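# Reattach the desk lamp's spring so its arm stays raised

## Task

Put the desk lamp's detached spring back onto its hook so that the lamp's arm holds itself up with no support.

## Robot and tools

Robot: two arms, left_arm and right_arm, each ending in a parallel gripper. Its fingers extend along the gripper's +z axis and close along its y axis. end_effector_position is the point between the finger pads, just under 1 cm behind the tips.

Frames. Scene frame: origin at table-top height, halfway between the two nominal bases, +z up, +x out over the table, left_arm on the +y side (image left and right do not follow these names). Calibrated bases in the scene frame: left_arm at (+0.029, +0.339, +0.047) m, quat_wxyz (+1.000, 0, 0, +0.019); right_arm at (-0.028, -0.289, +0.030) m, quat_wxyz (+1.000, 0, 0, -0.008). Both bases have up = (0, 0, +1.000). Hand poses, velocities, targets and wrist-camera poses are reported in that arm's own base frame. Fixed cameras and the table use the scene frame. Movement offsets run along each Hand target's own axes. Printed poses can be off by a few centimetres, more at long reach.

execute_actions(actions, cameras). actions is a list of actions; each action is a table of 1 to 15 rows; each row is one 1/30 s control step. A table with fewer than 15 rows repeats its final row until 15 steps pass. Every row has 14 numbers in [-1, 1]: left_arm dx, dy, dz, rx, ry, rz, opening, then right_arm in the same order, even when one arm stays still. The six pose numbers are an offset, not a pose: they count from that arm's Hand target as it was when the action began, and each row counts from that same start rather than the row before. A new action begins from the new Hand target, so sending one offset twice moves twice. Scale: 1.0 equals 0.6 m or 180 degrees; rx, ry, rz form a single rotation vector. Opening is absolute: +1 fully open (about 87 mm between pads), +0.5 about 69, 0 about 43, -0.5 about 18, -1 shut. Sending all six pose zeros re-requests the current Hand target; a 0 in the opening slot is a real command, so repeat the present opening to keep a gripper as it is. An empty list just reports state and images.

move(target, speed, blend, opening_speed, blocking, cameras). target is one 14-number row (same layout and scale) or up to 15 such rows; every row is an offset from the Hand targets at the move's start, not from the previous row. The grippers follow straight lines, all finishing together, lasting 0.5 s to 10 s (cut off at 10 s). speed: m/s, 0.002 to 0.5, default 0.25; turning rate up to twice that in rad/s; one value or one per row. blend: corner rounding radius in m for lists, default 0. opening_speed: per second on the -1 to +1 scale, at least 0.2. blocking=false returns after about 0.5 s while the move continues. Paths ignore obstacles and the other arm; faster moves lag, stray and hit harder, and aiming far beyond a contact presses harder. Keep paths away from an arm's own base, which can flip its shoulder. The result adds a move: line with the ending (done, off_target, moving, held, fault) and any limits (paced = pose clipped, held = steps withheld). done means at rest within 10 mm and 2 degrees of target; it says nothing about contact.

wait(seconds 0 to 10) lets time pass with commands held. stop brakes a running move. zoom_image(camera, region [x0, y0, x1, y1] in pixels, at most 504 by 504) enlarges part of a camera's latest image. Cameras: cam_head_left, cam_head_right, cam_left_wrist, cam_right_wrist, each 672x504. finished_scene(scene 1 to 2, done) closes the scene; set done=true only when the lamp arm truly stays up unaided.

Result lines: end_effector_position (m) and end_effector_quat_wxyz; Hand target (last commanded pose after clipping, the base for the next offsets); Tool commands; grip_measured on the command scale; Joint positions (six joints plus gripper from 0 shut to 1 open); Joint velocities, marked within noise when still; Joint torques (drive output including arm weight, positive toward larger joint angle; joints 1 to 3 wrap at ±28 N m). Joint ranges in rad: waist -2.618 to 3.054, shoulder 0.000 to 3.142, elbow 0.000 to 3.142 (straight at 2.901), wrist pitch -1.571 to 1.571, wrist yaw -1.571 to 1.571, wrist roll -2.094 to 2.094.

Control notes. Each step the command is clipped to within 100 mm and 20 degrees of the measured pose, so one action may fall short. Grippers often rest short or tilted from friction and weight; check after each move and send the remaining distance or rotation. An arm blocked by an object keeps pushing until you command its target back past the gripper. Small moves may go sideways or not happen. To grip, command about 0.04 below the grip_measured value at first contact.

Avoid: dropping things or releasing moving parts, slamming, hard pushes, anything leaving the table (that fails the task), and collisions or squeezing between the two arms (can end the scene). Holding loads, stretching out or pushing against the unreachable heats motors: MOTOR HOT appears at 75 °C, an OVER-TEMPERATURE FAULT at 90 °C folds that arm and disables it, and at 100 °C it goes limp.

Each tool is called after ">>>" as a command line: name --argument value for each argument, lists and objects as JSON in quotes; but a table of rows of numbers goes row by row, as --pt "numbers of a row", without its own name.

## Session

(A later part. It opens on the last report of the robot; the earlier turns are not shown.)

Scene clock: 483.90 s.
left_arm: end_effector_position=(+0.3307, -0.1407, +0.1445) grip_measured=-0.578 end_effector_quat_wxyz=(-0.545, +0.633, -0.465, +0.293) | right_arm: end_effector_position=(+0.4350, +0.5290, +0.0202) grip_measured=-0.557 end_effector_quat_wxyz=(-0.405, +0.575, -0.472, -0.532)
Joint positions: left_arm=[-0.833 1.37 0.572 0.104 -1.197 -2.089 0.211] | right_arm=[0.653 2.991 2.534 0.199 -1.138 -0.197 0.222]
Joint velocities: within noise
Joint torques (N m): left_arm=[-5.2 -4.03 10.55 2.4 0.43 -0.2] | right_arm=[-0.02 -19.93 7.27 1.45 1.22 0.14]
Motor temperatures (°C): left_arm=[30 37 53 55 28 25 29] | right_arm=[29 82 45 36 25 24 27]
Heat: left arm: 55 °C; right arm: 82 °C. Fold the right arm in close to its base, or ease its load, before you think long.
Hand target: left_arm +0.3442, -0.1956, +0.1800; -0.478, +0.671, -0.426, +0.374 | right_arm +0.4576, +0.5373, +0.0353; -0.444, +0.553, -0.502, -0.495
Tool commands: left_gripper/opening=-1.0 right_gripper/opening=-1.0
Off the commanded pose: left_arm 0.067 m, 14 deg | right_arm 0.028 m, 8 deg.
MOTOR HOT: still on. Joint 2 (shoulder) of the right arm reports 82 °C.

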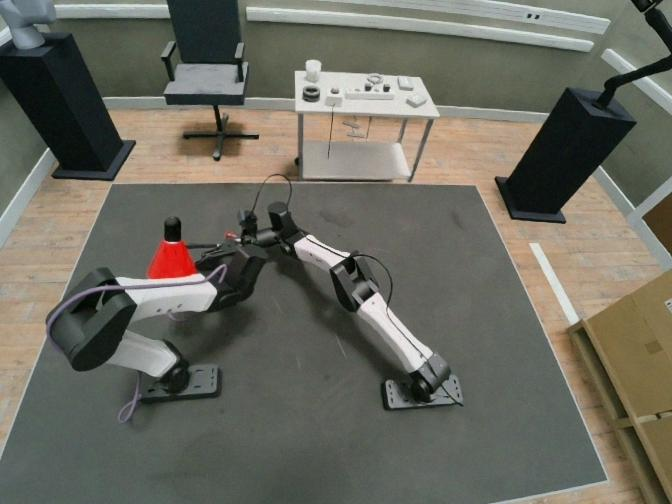

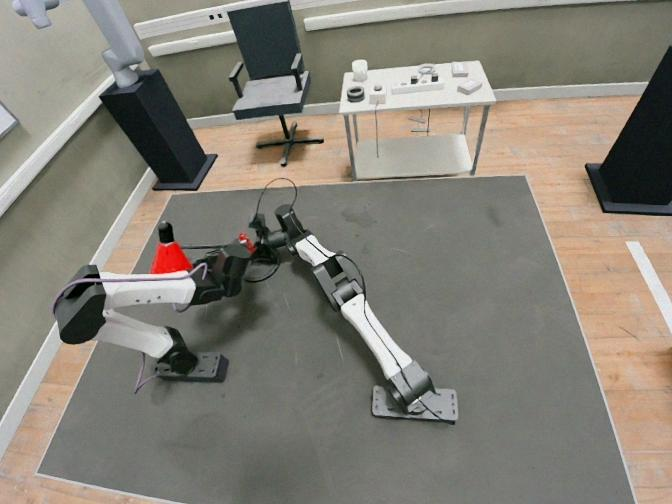

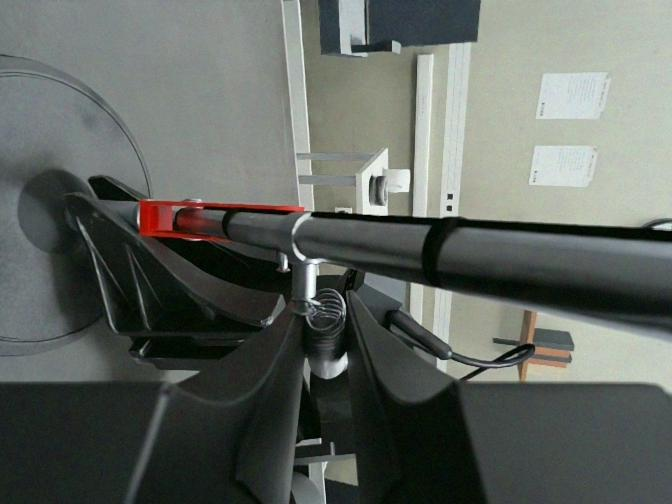

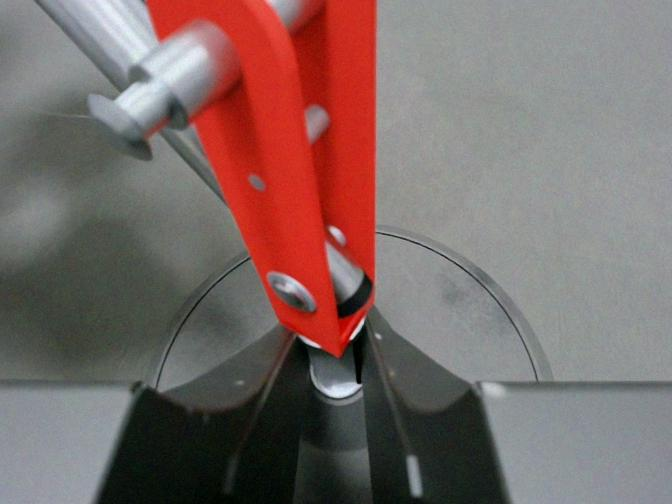

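>>> move --target '[-0.035,-0.006,0.012,0,0,0,-1,0,0,0,0,0,0,-1]' --speed 0.08 --cameras '["cam_left_wrist","cam_right_wrist"]'

Scene clock: 507.27 s.
left_arm: end_effector_position=(+0.3323, -0.1392, +0.1449) grip_measured=-0.578 end_effector_quat_wxyz=(-0.535, +0.638, -0.467, +0.296) | right_arm: end_effector_position=(+0.4363, +0.5290, +0.0197) grip_measured=-0.559 end_effector_quat_wxyz=(-0.407, +0.574, -0.473, -0.530)
Joint positions: left_arm=[-0.817 1.355 0.572 0.096 -1.165 -2.091 0.211] | right_arm=[0.653 2.99 2.53 0.206 -1.132 -0.197 0.221]
Joint velocities: within noise
Joint torques (N m): left_arm=[-1.68 -6.41 8.46 2.31 0.44 -0.18] | right_arm=[0.05 -19.85 7.58 1.41 1.17 0.17]
Motor temperatures (°C): left_arm=[30 37 54 53 28 25 29] | right_arm=[29 85 45 36 25 24 27]
Heat: left arm: 54 °C; right arm: 85 °C. Fold the right arm in close to its base, or ease its load, before you think long.
Hand target: left_arm +0.3440, -0.1731, +0.1795; -0.478, +0.671, -0.426, +0.374 | right_arm +0.4576, +0.5373, +0.0352; -0.444, +0.553, -0.502, -0.495
Off the commanded pose: left_arm 0.050 m, 13 deg | right_arm 0.028 m, 7 deg.
MOTOR HOT: still on. Joint 2 (shoulder) of the right arm reports 85 °C.
joint sent to its limit (left arm) — joint 6 (wrist roll), lower limit. The joint targets are off in position and orientation.
move: off_target (left_arm, right_arm)
Images, in order (width x height): cam_left_wrist 672x504, cam_right_wrist 672x504.

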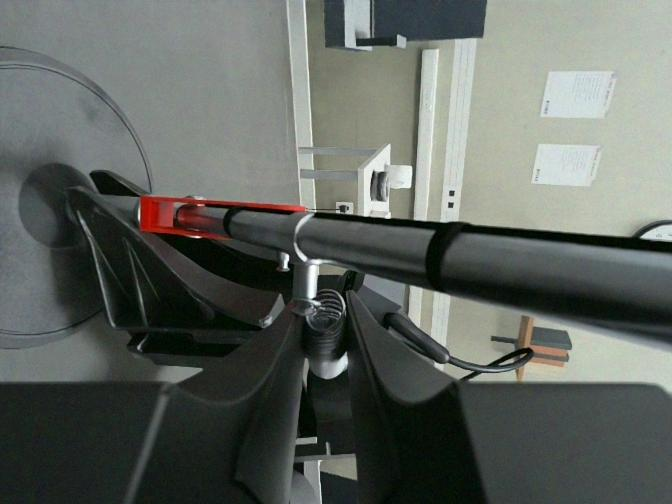

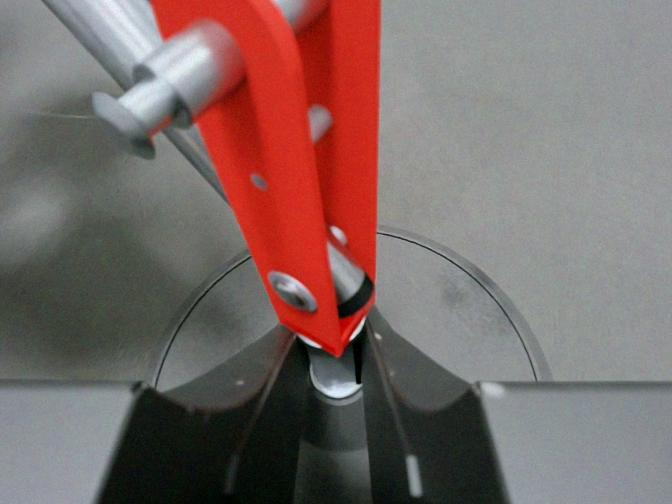

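>>> move --pt "-0.059 0.009 0.01 0 0 0 -1 0 0 0 0 0 0 -1" --pt "-0.059 0.009 0.01 0 0 0 -1 0 0 0 0 0 0 0.4" --pt "-0.059 0.009 0.01 0 0 0 -1 0 0 -0.22 0 0 0 0.4" --speed 0.08 --opening_speed 1.5

Scene clock: 515.27 s.
left_arm: end_effector_position=(+0.3280, -0.1275, +0.1407) grip_measured=-0.578 end_effector_quat_wxyz=(-0.495, +0.657, -0.466, +0.325) | right_arm: end_effector_position=(+0.4687, +0.4063, +0.0246) grip_measured=+0.400 end_effector_quat_wxyz=(-0.422, +0.542, -0.525, -0.503)
Joint positions: left_arm=[-0.761 1.261 0.496 0.128 -1.045 -2.105 0.211] | right_arm=[0.455 2.655 1.922 0.35 -1.193 -0.288 0.7]
Joint velocities: within noise
Joint torques (N m): left_arm=[-0.24 -5.27 6.79 2.2 -0.14 -0.05] | right_arm=[-0.29 -19.86 5.94 1.54 -0.3 -0.23]
Motor temperatures (°C): left_arm=[30 38 53 53 27 25 29] | right_arm=[29 86 45 35 25 24 27]
Heat: left arm: 53 °C; right arm: 86 °C. Fold the right arm in close to its base, or ease its load, before you think long.
Hand target: left_arm +0.3357, -0.1392, +0.1693; -0.478, +0.671, -0.426, +0.374 | right_arm +0.4710, +0.4068, +0.0505; -0.444, +0.553, -0.502, -0.495
Off the commanded pose: left_arm 0.032 m, 8 deg | right_arm 0.026 m, 4 deg.
MOTOR HOT: still on. Joint 2 (shoulder) of the right arm reports 86 °C.
joint sent to its limit (left arm) — joint 6 (wrist roll), lower limit. The joint targets still meet the commanded pose.
move: off_target (left_arm, right_arm); target 2's new opening was sent with right_arm's hand 0.024 m and 5 deg from that target

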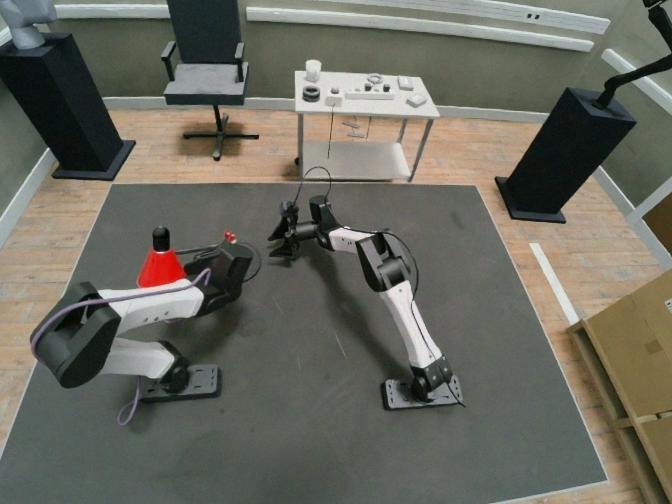

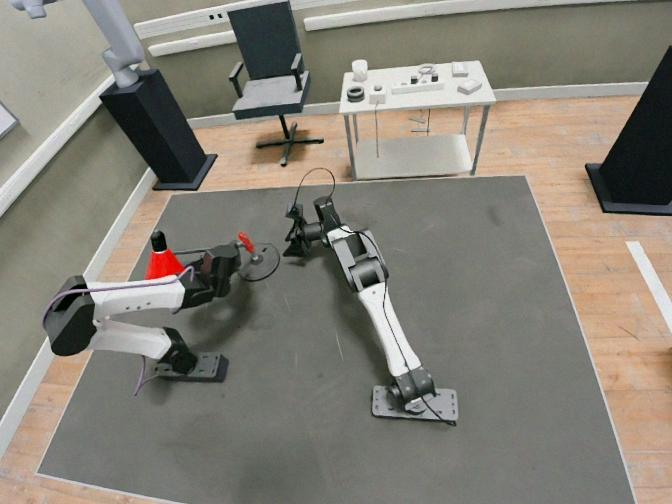

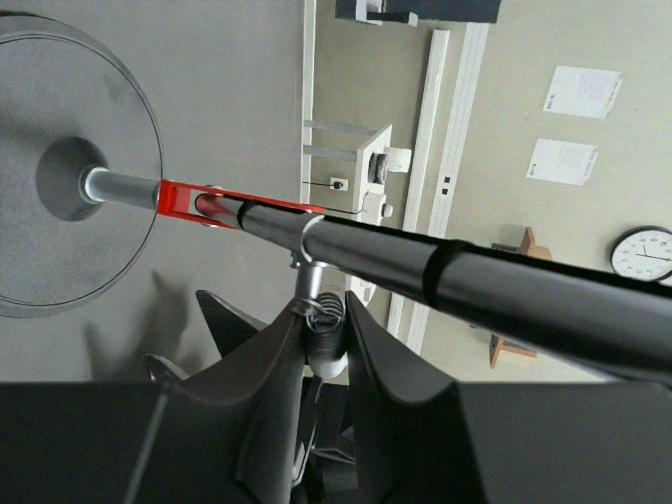

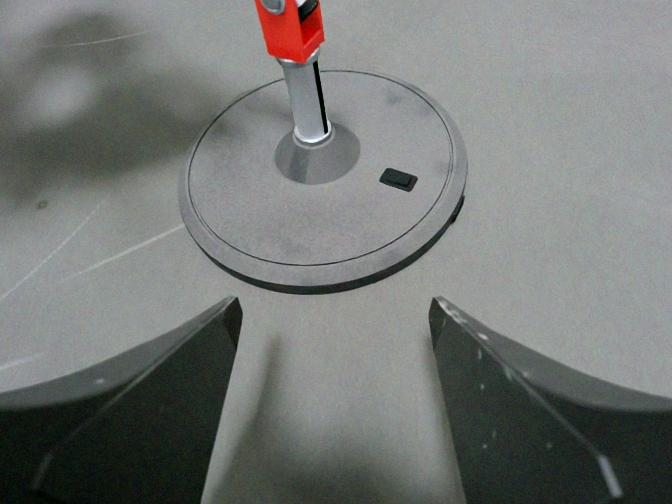

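>>> move --target '[0,0,0,0,0,0,-1,-0.142,0.137,-0.205,0,-0.2,0,-1]' --speed 0.2

>>> zoom_image --camera "cam_right_wrist" --region '[150, 0, 500, 260]'

Scene clock: 526.67 s.
left_arm: end_effector_position=(+0.3280, -0.1275, +0.1407) grip_measured=-0.578 end_effector_quat_wxyz=(-0.495, +0.657, -0.466, +0.325) | right_arm: end_effector_position=(+0.2518, +0.0005, +0.1392) grip_measured=+0.400 end_effector_quat_wxyz=(+0.710, -0.011, +0.704, -0.004)
Joint positions: left_arm=[-0.761 1.261 0.496 0.128 -1.045 -2.105 0.211] | right_arm=[-0.003 0.033 0.02 0.021 -0.013 -0.022 0.7]
Joint velocities: left_arm=[within noise] | right_arm=[-0.012 -0.061 -0.071 -0.095 0.139 0.051 -0.001]
Joint torques (N m): left_arm=[-0.21 -5.97 6.61 2.11 -0.14 -0.05] | right_arm=[-1.05 1.73 6.9 1.65 0.1 0.13]
Motor temperatures (°C): left_arm=[30 38 53 51 27 25 29] | right_arm=[29 85 45 35 25 24 26]
Heat: left arm: 53 °C; right arm: 85 °C.
Hand target: left_arm +0.3344, -0.1378, +0.1697; -0.480, +0.662, -0.433, +0.379 (not the last commanded pose) | right_arm +0.2513, -0.0046, +0.1314; +0.703, +0.006, +0.711, -0.009 (not the last commanded pose)
Tool commands: left_gripper/opening=-1.0 right_gripper/opening=+0.4
Off the commanded pose: left_arm 0.032 m, 8 deg.
OVER-TEMPERATURE FAULT: ARM FOLDED TO REST. Before this call, joint 2 (shoulder) of the right arm reached 90 °C. The right arm's motors are now idle, so it may still sink, and the gripper idles too, so what it holds may stay or slip. The right arm ran none of this call's commands. In this call fault stops used 9 of the actions that the scene allows. The stop is over, but the right arm and its gripper will run no more commands in this scene. This fault puts only its own arm into a fault stop.
MOTOR HOT: still on. Joint 2 (shoulder) of the right arm reports 85 °C.
joint sent to its limit (left arm) — joint 6 (wrist roll), lower limit.
move: fault (right_arm), off_target (left_arm; braked at the fault stop of right_arm)

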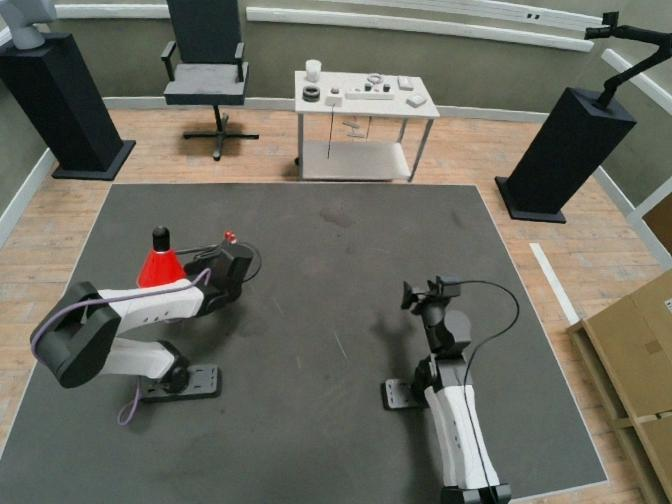

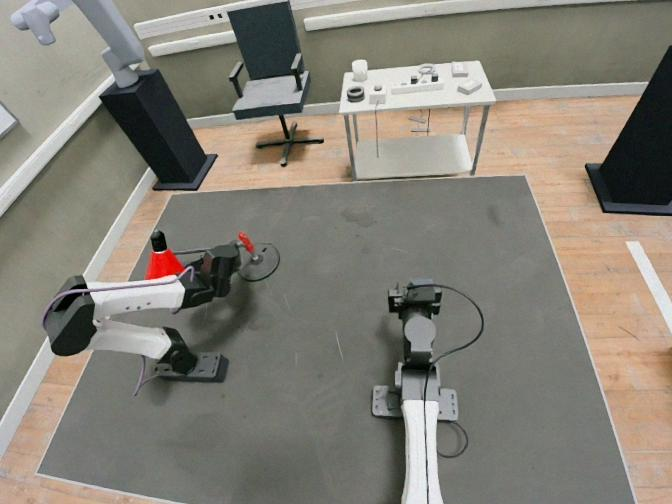

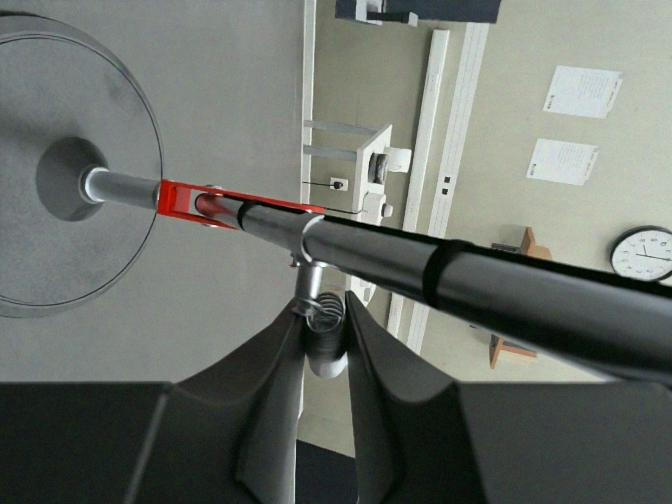

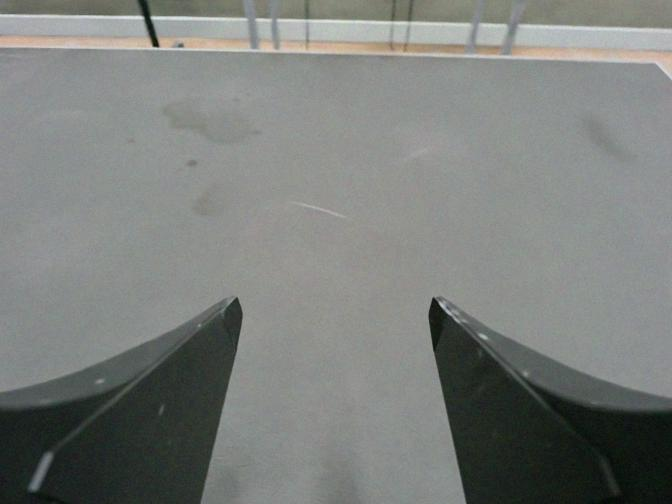

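Scaled by 1.440 from the camera's 672x504 image, which has a finer 960x720 frame.

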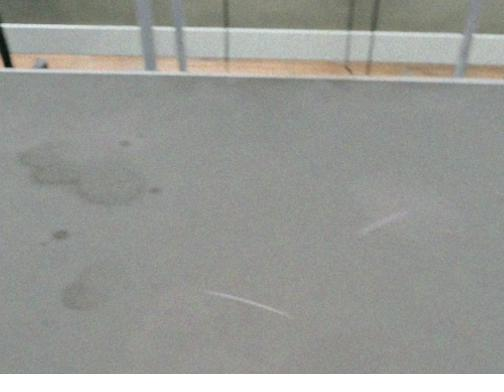

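>>> zoom_image --camera "cam_left_wrist" --region '[220, 180, 400, 400]'

>>> zoom_image --camera "cam_head_right" --region '[170, 210, 300, 310]'

>>> zoom_image --camera "cam_head_left" --region '[160, 210, 290, 310]'

Scaled by 2.291 from the camera's 672x504 image, which has a finer 960x720 frame.

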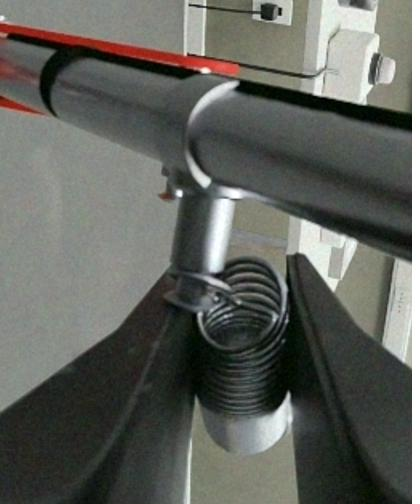

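Scaled by 3.877 from the camera's 672x504 image, which has a finer 960x720 frame.

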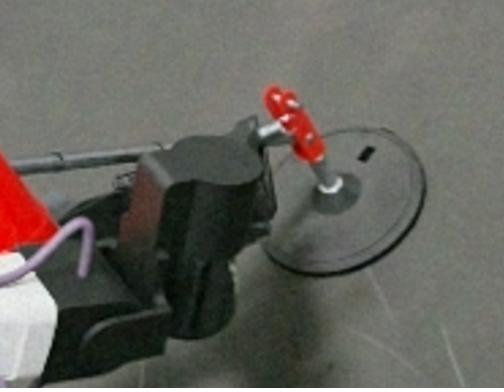

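Scaled by 3.877 from the camera's 672x504 image, which has a finer 960x720 frame.

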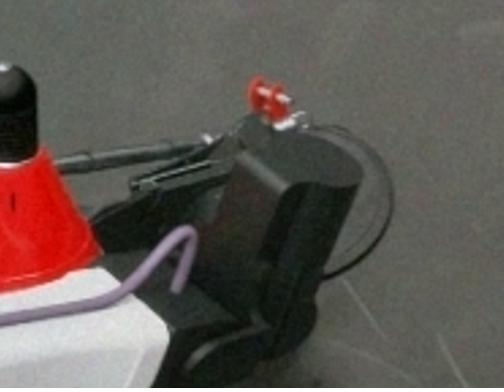

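>>> move --target '[0.057,-0.024,0.045,0.013,-0.133,-0.037,-1,0,0,0,0,0,0,0]' --speed 0.06 --cameras '["cam_head_right","cam_left_wrist"]'

>>> zoom_image --camera "cam_left_wrist" --region '[130, 150, 430, 400]'

Scene clock: 588.73 s.
left_arm: end_effector_position=(+0.3673, -0.1373, +0.1625) grip_measured=-0.578 end_effector_quat_wxyz=(+0.621, -0.651, +0.323, -0.292) | right_arm: end_effector_position=(+0.2351, +0.0006, +0.0719) grip_measured=+0.400 end_effector_quat_wxyz=(+0.619, -0.011, +0.785, -0.003)
Joint positions: left_arm=[-0.808 1.651 0.702 0.392 -1.462 -2.105 0.211] | right_arm=[-0.003 0.01 -0.012 -0.215 -0.013 -0.022 0.7]
Joint velocities: within noise
Joint torques (N m): left_arm=[-2.24 -5.04 7.97 1.8 -0.08 -0.04] | right_arm=[-0.24 0.06 0.24 -0.03 0.02 -0.04]
Motor temperatures (°C): left_arm=[29 38 51 47 27 25 29] | right_arm=[29 52 39 30 24 24 26]
Heat: left arm: 51 °C; right arm: 52 °C.
Hand target: left_arm +0.3737, -0.1592, +0.1797; +0.550, -0.740, +0.277, -0.269 | right_arm +0.2351, +0.0006, +0.0719; +0.619, -0.011, +0.785, -0.003 (not the last commanded pose)
Tool commands: left_gripper/opening=-1.0 right_gripper/opening=+0.399699
Off the commanded pose: left_arm 0.029 m, 14 deg.
OVER-TEMPERATURE FAULT: ARM FOLDED TO REST. As an earlier result told, the right arm's stop is over, but it will run no more commands in this scene. The right arm ran none of this call's commands.
joint sent to its limit (left arm) — joint 6 (wrist roll), lower limit. The joint targets are off in orientation, not in position.
move: fault (right_arm), off_target (left_arm)
Images, in order (width x height): cam_head_right 672x504, cam_left_wrist 672x504.

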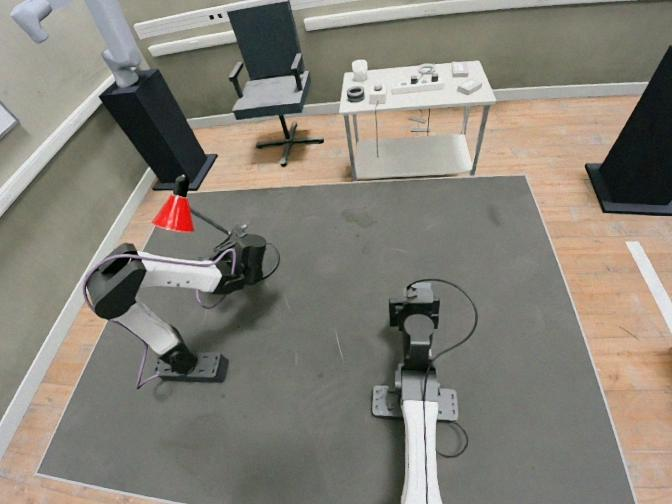

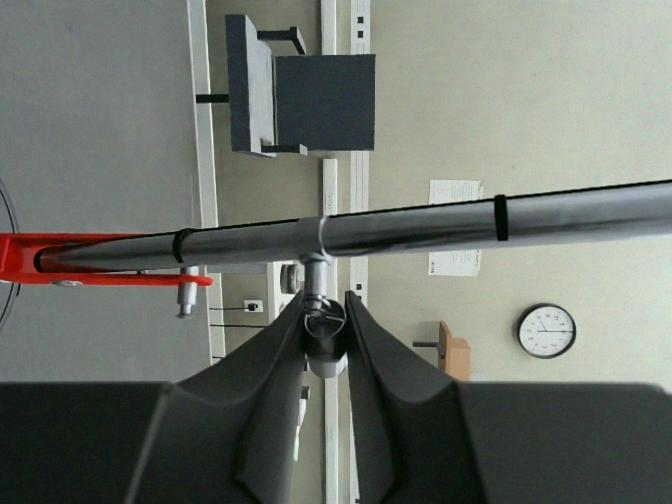

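Scaled by 1.680 from the camera's 672x504 image, which has a finer 960x720 frame.

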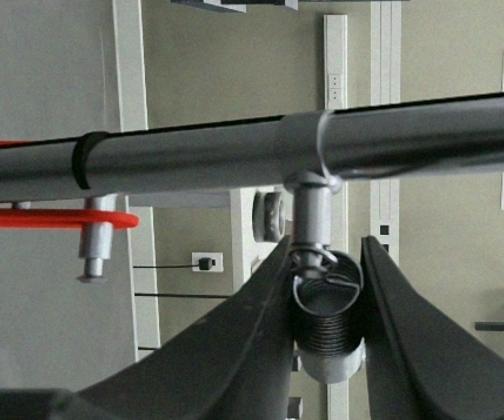

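>>> move --target '[-0.017,0.028,0,0,0,0.333,-1,0,0,0,0,0,0,0]' --speed 0.15 --cameras '["cam_head_right","cam_left_wrist"]'

>>> zoom_image --camera "cam_left_wrist" --region '[130, 150, 430, 400]'

Scene clock: 607.73 s.
left_arm: end_effector_position=(+0.3604, -0.1474, +0.1453) grip_measured=-0.580 end_effector_quat_wxyz=(+0.599, -0.495, +0.628, +0.049) | right_arm: end_effector_position=(+0.2351, +0.0006, +0.0719) grip_measured=+0.400 end_effector_quat_wxyz=(+0.619, -0.011, +0.785, -0.003)
Joint positions: left_arm=[-0.808 1.816 1.301 -1.008 -1.289 -2.106 0.21] | right_arm=[-0.003 0.01 -0.012 -0.215 -0.013 -0.022 0.7]
Joint velocities: within noise
Joint torques (N m): left_arm=[-1.05 -7.16 8.24 0.22 -0.74 -0.08] | right_arm=[-0.23 0.05 0.23 -0.03 0.02 -0.04]
Motor temperatures (°C): left_arm=[29 39 51 46 27 25 29] | right_arm=[29 49 38 30 24 24 26]
Heat: left arm: 51 °C; right arm: 49 °C.
Hand target: left_arm +0.3646, -0.1560, +0.1626; +0.611, -0.503, +0.610, +0.042 | right_arm +0.2351, +0.0006, +0.0719; +0.619, -0.011, +0.785, -0.003
Tool commands: left_gripper/opening=-1.0 right_gripper/opening=+0.399699
Off the commanded pose: left_arm 0.020 m, 3 deg.
OVER-TEMPERATURE FAULT: ARM FOLDED TO REST. As an earlier result told, the right arm's stop is over, but it will run no more commands in this scene. The right arm ran none of this call's commands.
joint sent to its limit (left arm) — joint 6 (wrist roll), lower limit. The joint targets still meet the commanded pose.
move: fault (right_arm), off_target (left_arm)
Images, in order (width x height): cam_head_right 672x504, cam_left_wrist 672x504.

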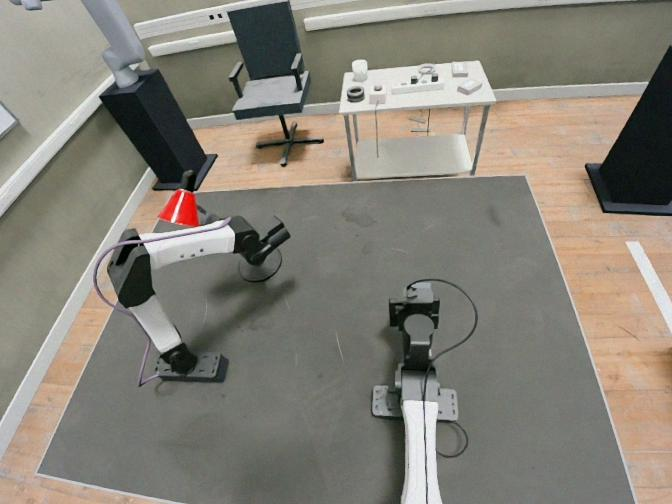

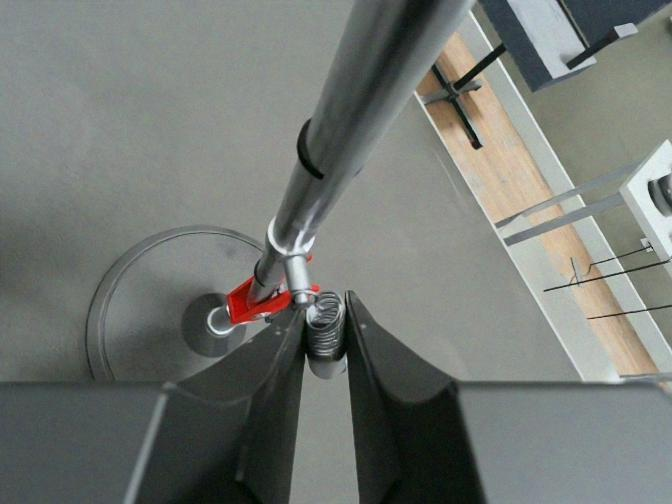

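Scaled by 1.680 from the camera's 672x504 image, which has a finer 960x720 frame.

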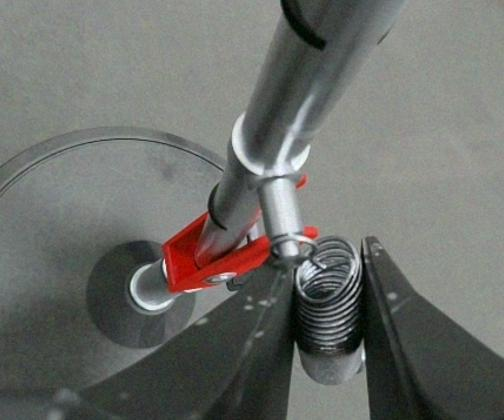

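>>> move --target '[0.025,0,-0.01,0,-0.09,0,-1,0,0,0,0,0,0,0]' --speed 0.1 --cameras '["cam_head_right","cam_left_wrist"]'

>>> zoom_image --camera "cam_left_wrist" --region '[130, 150, 430, 400]'

>>> zoom_image --camera "cam_head_right" --region '[210, 200, 310, 290]'

Scene clock: 618.33 s.
left_arm: end_effector_position=(+0.3617, -0.1478, +0.1449) grip_measured=-0.580 end_effector_quat_wxyz=(+0.672, -0.431, +0.598, +0.071) | right_arm: end_effector_position=(+0.2351, +0.0006, +0.0719) grip_measured=+0.400 end_effector_quat_wxyz=(+0.619, -0.011, +0.785, -0.003)
Joint positions: left_arm=[-0.843 1.872 1.243 -0.958 -1.484 -2.106 0.21] | right_arm=[-0.003 0.01 -0.012 -0.215 -0.013 -0.022 0.7]
Joint velocities: within noise
Joint torques (N m): left_arm=[-3.23 -6.49 5.64 0.86 -0.77 -0.08] | right_arm=[-0.23 0.03 0.24 -0.03 0.02 -0.04]
Motor temperatures (°C): left_arm=[29 39 51 43 28 25 29] | right_arm=[29 48 38 30 24 24 25]
Heat: left arm: 51 °C; right arm: 48 °C.
Hand target: left_arm +0.3642, -0.1684, +0.1522; +0.691, -0.492, +0.518, +0.112 | right_arm +0.2351, +0.0006, +0.0719; +0.619, -0.011, +0.785, -0.003
Tool commands: left_gripper/opening=-1.0 right_gripper/opening=+0.399699
Off the commanded pose: left_arm 0.022 m, 13 deg.
OVER-TEMPERATURE FAULT: ARM FOLDED TO REST. As an earlier result told, the right arm's stop is over, but it will run no more commands in this scene. The right arm ran none of this call's commands.
joint sent to its limit (left arm) — joint 6 (wrist roll), lower limit. The joint targets are off in orientation, not in position.
move: fault (right_arm), off_target (left_arm)
Images, in order (width x height): cam_head_right 672x504, cam_left_wrist 672x504.

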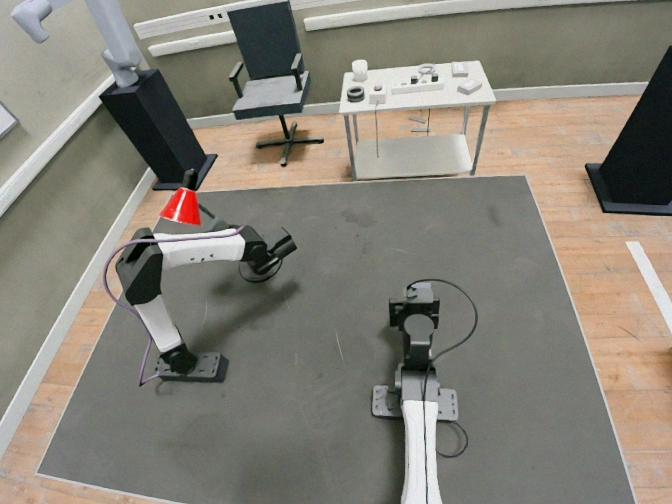

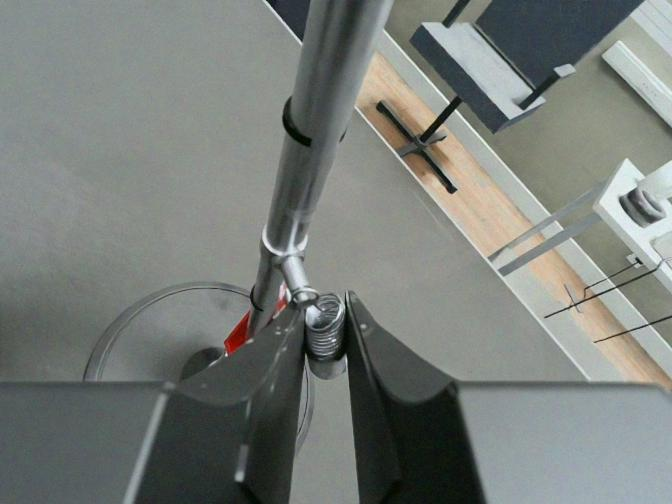

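Scaled by 1.680 from the camera's 672x504 image, which has a finer 960x720 frame.

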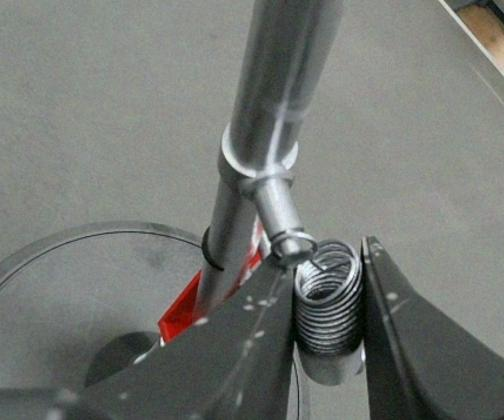

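Scaled by 5.040 from the camera's 672x504 image, which has a finer 960x720 frame.

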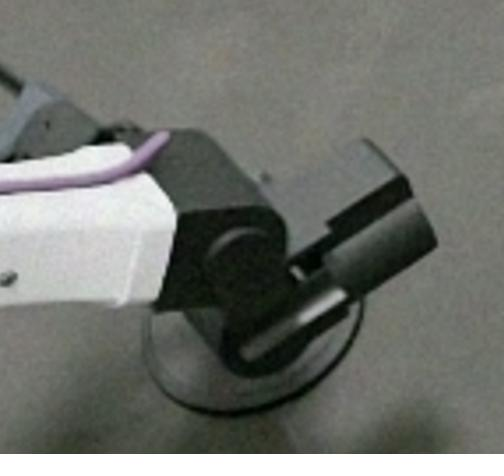

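>>> move --target '[0.01,0.018,-0.012,0,0.02,0.05,-1,0,0,0,0,0,0,0]' --speed 0.1 --cameras '["cam_left_wrist"]'

>>> zoom_image --camera "cam_left_wrist" --region '[130, 150, 430, 400]'

Scene clock: 629.00 s.
left_arm: end_effector_position=(+0.3541, -0.1470, +0.1403) grip_measured=-0.580 end_effector_quat_wxyz=(+0.656, -0.395, +0.632, +0.116) | right_arm: end_effector_position=(+0.2351, +0.0006, +0.0719) grip_measured=+0.400 end_effector_quat_wxyz=(+0.619, -0.011, +0.785, -0.003)
Joint positions: left_arm=[-0.854 1.906 1.295 -1.11 -1.458 -2.106 0.21] | right_arm=[-0.003 0.01 -0.012 -0.215 -0.013 -0.022 0.7]
Joint velocities: within noise
Joint torques (N m): left_arm=[-3.4 -6.09 7.23 0.45 -0.32 -0.09] | right_arm=[-0.23 0.03 0.24 -0.03 0.02 -0.03]
Motor temperatures (°C): left_arm=[29 40 51 41 28 25 29] | right_arm=[29 47 37 29 24 24 25]
Heat: left arm: 51 °C; right arm: 47 °C.
Hand target: left_arm +0.3553, -0.1710, +0.1414; +0.663, -0.453, +0.576, +0.151 | right_arm +0.2351, +0.0006, +0.0719; +0.619, -0.011, +0.785, -0.003
Tool commands: left_gripper/opening=-1.0 right_gripper/opening=+0.399699
Off the commanded pose: left_arm 0.024 m, 10 deg.
OVER-TEMPERATURE FAULT: ARM FOLDED TO REST. As an earlier result told, the right arm's stop is over, but it will run no more commands in this scene. The right arm ran none of this call's commands.
joint sent to its limit (left arm) — joint 6 (wrist roll), lower limit. The joint targets are off in orientation, not in position.
move: fault (right_arm), off_target (left_arm)
Images, in order (width x height): cam_left_wrist 672x504.

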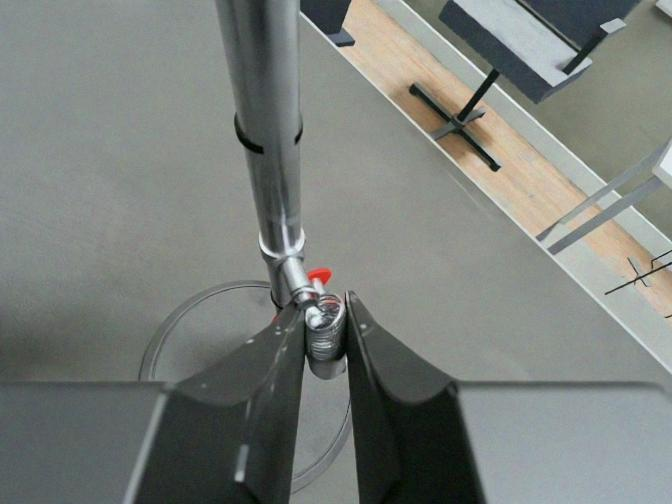

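Scaled by 1.680 from the camera's 672x504 image, which has a finer 960x720 frame.

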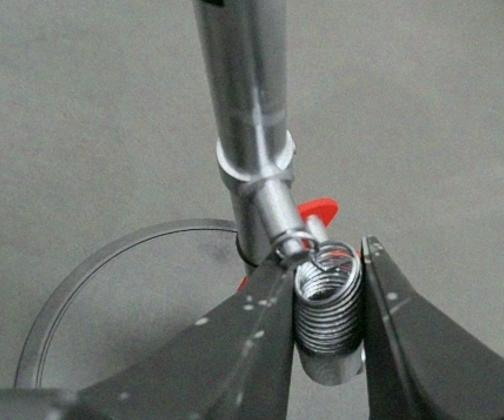

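>>> move --target '[0,0,0.045,0,0,0,-1,0,0,0,0,0,0,0]' --speed 0.05 --cameras '["cam_left_wrist"]'

>>> zoom_image --camera "cam_left_wrist" --region '[230, 200, 430, 400]'

Scene clock: 635.33 s.
left_arm: end_effector_position=(+0.3619, -0.1424, +0.1403) grip_measured=-0.580 end_effector_quat_wxyz=(+0.657, -0.399, +0.627, +0.127) | right_arm: end_effector_position=(+0.2351, +0.0006, +0.0719) grip_measured=+0.400 end_effector_quat_wxyz=(+0.619, -0.011, +0.785, -0.003)
Joint positions: left_arm=[-0.829 1.931 1.324 -1.122 -1.465 -2.105 0.21] | right_arm=[-0.003 0.01 -0.012 -0.215 -0.013 -0.022 0.7]
Joint velocities: within noise
Joint torques (N m): left_arm=[0.91 -5.59 6.95 0.62 -0.43 -0.1] | right_arm=[-0.21 0.05 0.23 -0.04 0.02 -0.04]
Motor temperatures (°C): left_arm=[29 40 50 41 28 25 29] | right_arm=[29 47 37 29 24 24 25]
Heat: left arm: 50 °C; right arm: 47 °C.
Hand target: left_arm +0.3723, -0.1501, +0.1394; +0.663, -0.453, +0.576, +0.151 | right_arm +0.2351, +0.0006, +0.0719; +0.619, -0.011, +0.785, -0.003
Tool commands: left_gripper/opening=-1.0 right_gripper/opening=+0.399699
Off the commanded pose: left_arm 0.013 m, 9 deg.
OVER-TEMPERATURE FAULT: ARM FOLDED TO REST. As an earlier result told, the right arm's stop is over, but it will run no more commands in this scene. The right arm ran none of this call's commands.
joint sent to its limit (left arm) — joint 6 (wrist roll), lower limit. The joint targets are off in orientation, not in position.
move: fault (right_arm), off_target (left_arm)
Images, in order (width x height): cam_left_wrist 672x504.

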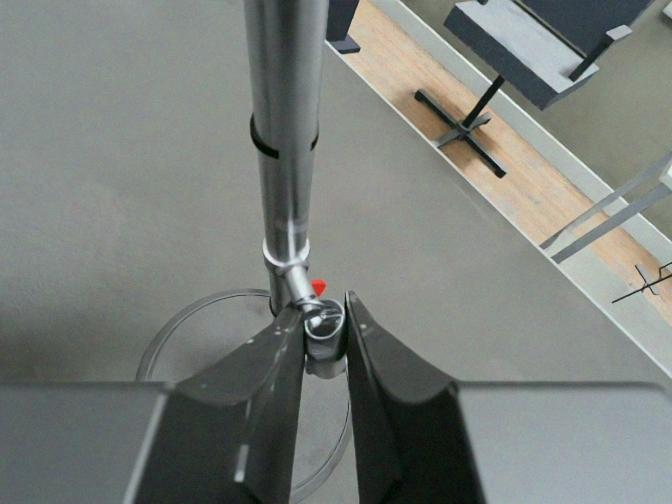

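Scaled by 2.520 from the camera's 672x504 image, which has a finer 960x720 frame.

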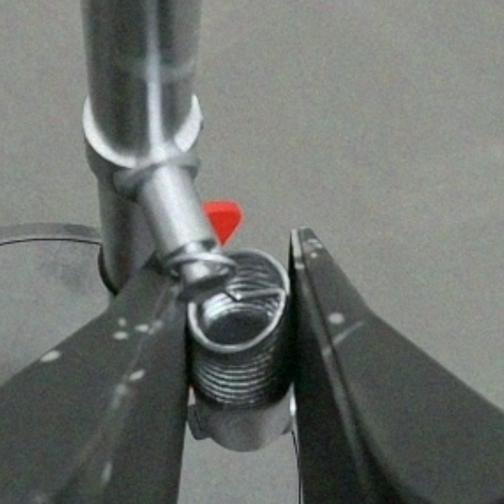

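>>> move --target '[0,0,0.035,0,0,0,-1,0,0,0,0,0,0,0]' --speed 0.05 --cameras '["cam_left_wrist"]'

>>> zoom_image --camera "cam_left_wrist" --region '[230, 200, 430, 400]'

Scene clock: 640.73 s.
left_arm: end_effector_position=(+0.3738, -0.1390, +0.1407) grip_measured=-0.580 end_effector_quat_wxyz=(+0.662, -0.412, +0.613, +0.128) | right_arm: end_effector_position=(+0.2351, +0.0006, +0.0719) grip_measured=+0.400 end_effector_quat_wxyz=(+0.619, -0.011, +0.785, -0.003)
Joint positions: left_arm=[-0.8 1.959 1.355 -1.099 -1.479 -2.105 0.21] | right_arm=[-0.003 0.01 -0.012 -0.215 -0.013 -0.022 0.7]
Joint velocities: within noise
Joint torques (N m): left_arm=[3.21 -5.78 6.2 0.52 -0.46 -0.1] | right_arm=[-0.24 0.03 0.21 -0.03 0.02 -0.03]
Motor temperatures (°C): left_arm=[29 40 50 40 28 25 29] | right_arm=[29 46 37 29 24 24 25]
Heat: left arm: 50 °C; right arm: 46 °C.
Hand target: left_arm +0.3855, -0.1338, +0.1378; +0.663, -0.453, +0.576, +0.151 | right_arm +0.2351, +0.0006, +0.0719; +0.619, -0.011, +0.785, -0.003
Tool commands: left_gripper/opening=-1.0 right_gripper/opening=+0.399699
Off the commanded pose: left_arm 0.013 m, 7 deg.
OVER-TEMPERATURE FAULT: ARM FOLDED TO REST. As an earlier result told, the right arm's stop is over, but it will run no more commands in this scene. The right arm ran none of this call's commands.
joint sent to its limit (left arm) — joint 6 (wrist roll), lower limit. The joint targets are off in orientation, not in position.
move: fault (right_arm), off_target (left_arm)
Images, in order (width x height): cam_left_wrist 672x504.

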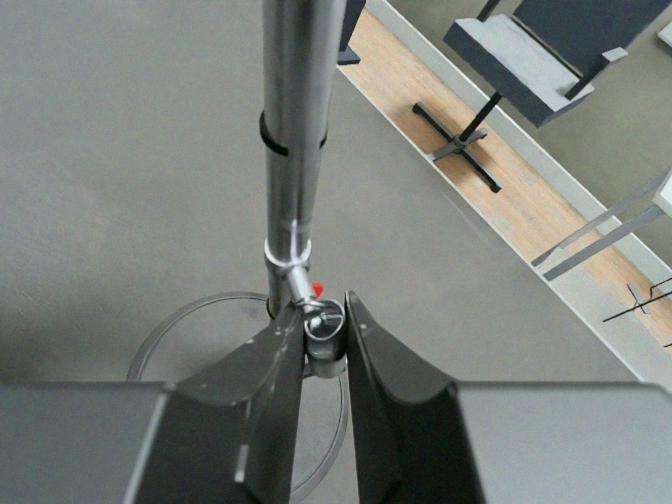

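Scaled by 2.520 from the camera's 672x504 image, which has a finer 960x720 frame.

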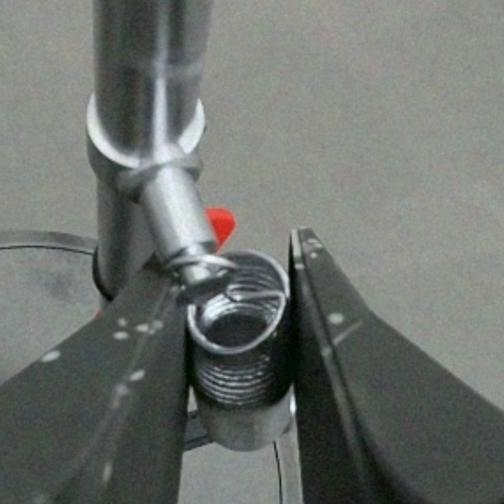

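>>> move --target '[0,0,-0.05,0,0,0,-1,0,0,0,0,0,0,0]' --speed 0.08 --cameras '["cam_left_wrist"]'

>>> zoom_image --camera "cam_left_wrist" --region '[230, 200, 430, 400]'

Scene clock: 646.90 s.
left_arm: end_effector_position=(+0.3705, -0.1434, +0.1404) grip_measured=-0.580 end_effector_quat_wxyz=(+0.666, -0.402, +0.616, +0.126) | right_arm: end_effector_position=(+0.2351, +0.0006, +0.0719) grip_measured=+0.400 end_effector_quat_wxyz=(+0.619, -0.011, +0.785, -0.003)
Joint positions: left_arm=[-0.817 1.959 1.347 -1.102 -1.489 -2.105 0.21] | right_arm=[-0.003 0.01 -0.012 -0.215 -0.013 -0.022 0.7]
Joint velocities: within noise
Joint torques (N m): left_arm=[-2.4 -8.65 4.55 0.44 -0.18 -0.1] | right_arm=[-0.21 0.05 0.24 -0.04 0.02 -0.03]
Motor temperatures (°C): left_arm=[29 40 50 39 28 25 29] | right_arm=[29 46 37 29 23 24 25]
Heat: left arm: 50 °C; right arm: 46 °C.
Hand target: left_arm +0.3666, -0.1571, +0.1401; +0.663, -0.453, +0.576, +0.151 | right_arm +0.2351, +0.0006, +0.0719; +0.619, -0.011, +0.785, -0.003
Tool commands: left_gripper/opening=-1.0 right_gripper/opening=+0.399699
Off the commanded pose: left_arm 0.014 m, 8 deg.
OVER-TEMPERATURE FAULT: ARM FOLDED TO REST. As an earlier result told, the right arm's stop is over, but it will run no more commands in this scene. The right arm ran none of this call's commands.
joint sent to its limit (left arm) — joint 6 (wrist roll), lower limit. The joint targets are off in orientation, not in position.
move: fault (right_arm), off_target (left_arm)
Images, in order (width x height): cam_left_wrist 672x504.

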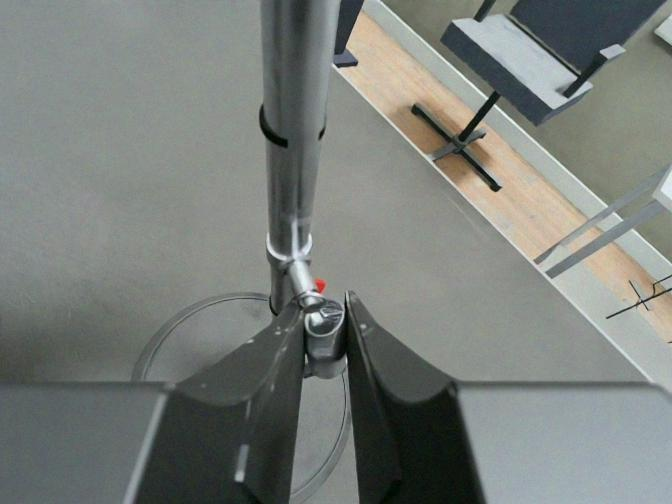

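Scaled by 2.520 from the camera's 672x504 image, which has a finer 960x720 frame.

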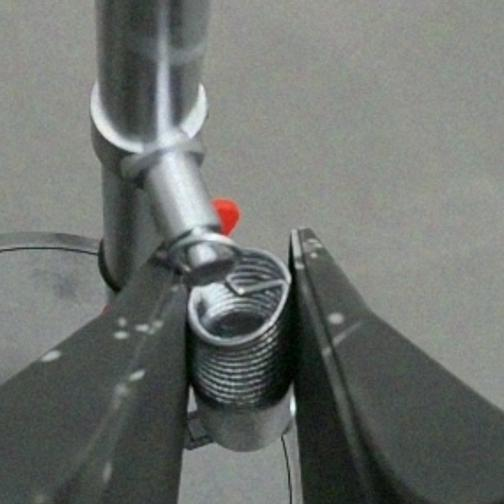

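>>> move --target '[-0.02,0.044,0.007,0,0,0,-1,0,0,0,0,0,0,0]' --speed 0.08 --cameras '["cam_left_wrist"]'

>>> zoom_image --camera "cam_left_wrist" --region '[230, 200, 430, 400]'

Scene clock: 653.87 s.
left_arm: end_effector_position=(+0.3420, -0.1293, +0.1255) grip_measured=-0.580 end_effector_quat_wxyz=(+0.643, -0.396, +0.642, +0.132) | right_arm: end_effector_position=(+0.2351, +0.0006, +0.0719) grip_measured=+0.400 end_effector_quat_wxyz=(+0.619, -0.011, +0.785, -0.003)
Joint positions: left_arm=[-0.841 1.872 1.205 -1.087 -1.43 -2.105 0.21] | right_arm=[-0.003 0.01 -0.012 -0.215 -0.013 -0.022 0.7]
Joint velocities: within noise
Joint torques (N m): left_arm=[-0.16 -9.21 4.98 0.49 -0.63 -0.11] | right_arm=[-0.24 0.06 0.24 -0.04 0.02 -0.04]
Motor temperatures (°C): left_arm=[29 40 49 38 27 25 29] | right_arm=[29 45 37 29 23 24 25]
Heat: left arm: 49 °C; right arm: 45 °C.
Hand target: left_arm +0.3467, -0.1356, +0.1393; +0.663, -0.453, +0.576, +0.151 | right_arm +0.2351, +0.0006, +0.0719; +0.619, -0.011, +0.785, -0.003
Tool commands: left_gripper/opening=-1.0 right_gripper/opening=+0.399699
Off the commanded pose: left_arm 0.016 m, 10 deg.
OVER-TEMPERATURE FAULT: ARM FOLDED TO REST. As an earlier result told, the right arm's stop is over, but it will run no more commands in this scene. The right arm ran none of this call's commands.
joint sent to its limit (left arm) — joint 6 (wrist roll), lower limit. The joint targets are off in orientation, not in position.
move: fault (right_arm), off_target (left_arm)
Images, in order (width x height): cam_left_wrist 672x504.

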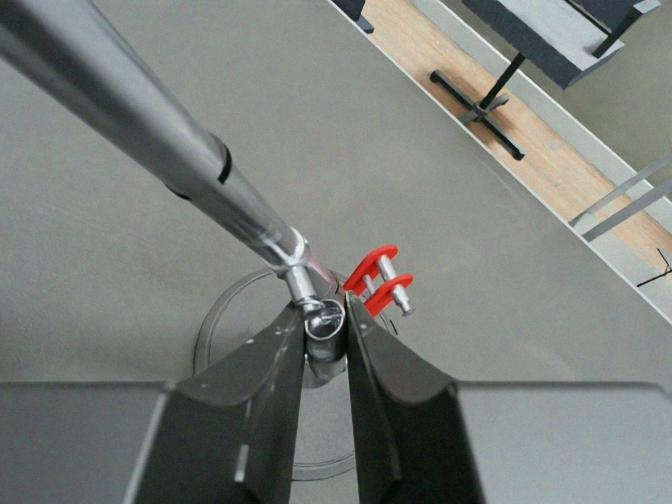

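Scaled by 2.520 from the camera's 672x504 image, which has a finer 960x720 frame.

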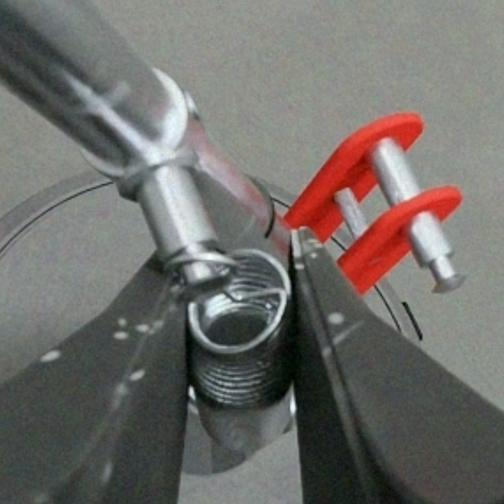

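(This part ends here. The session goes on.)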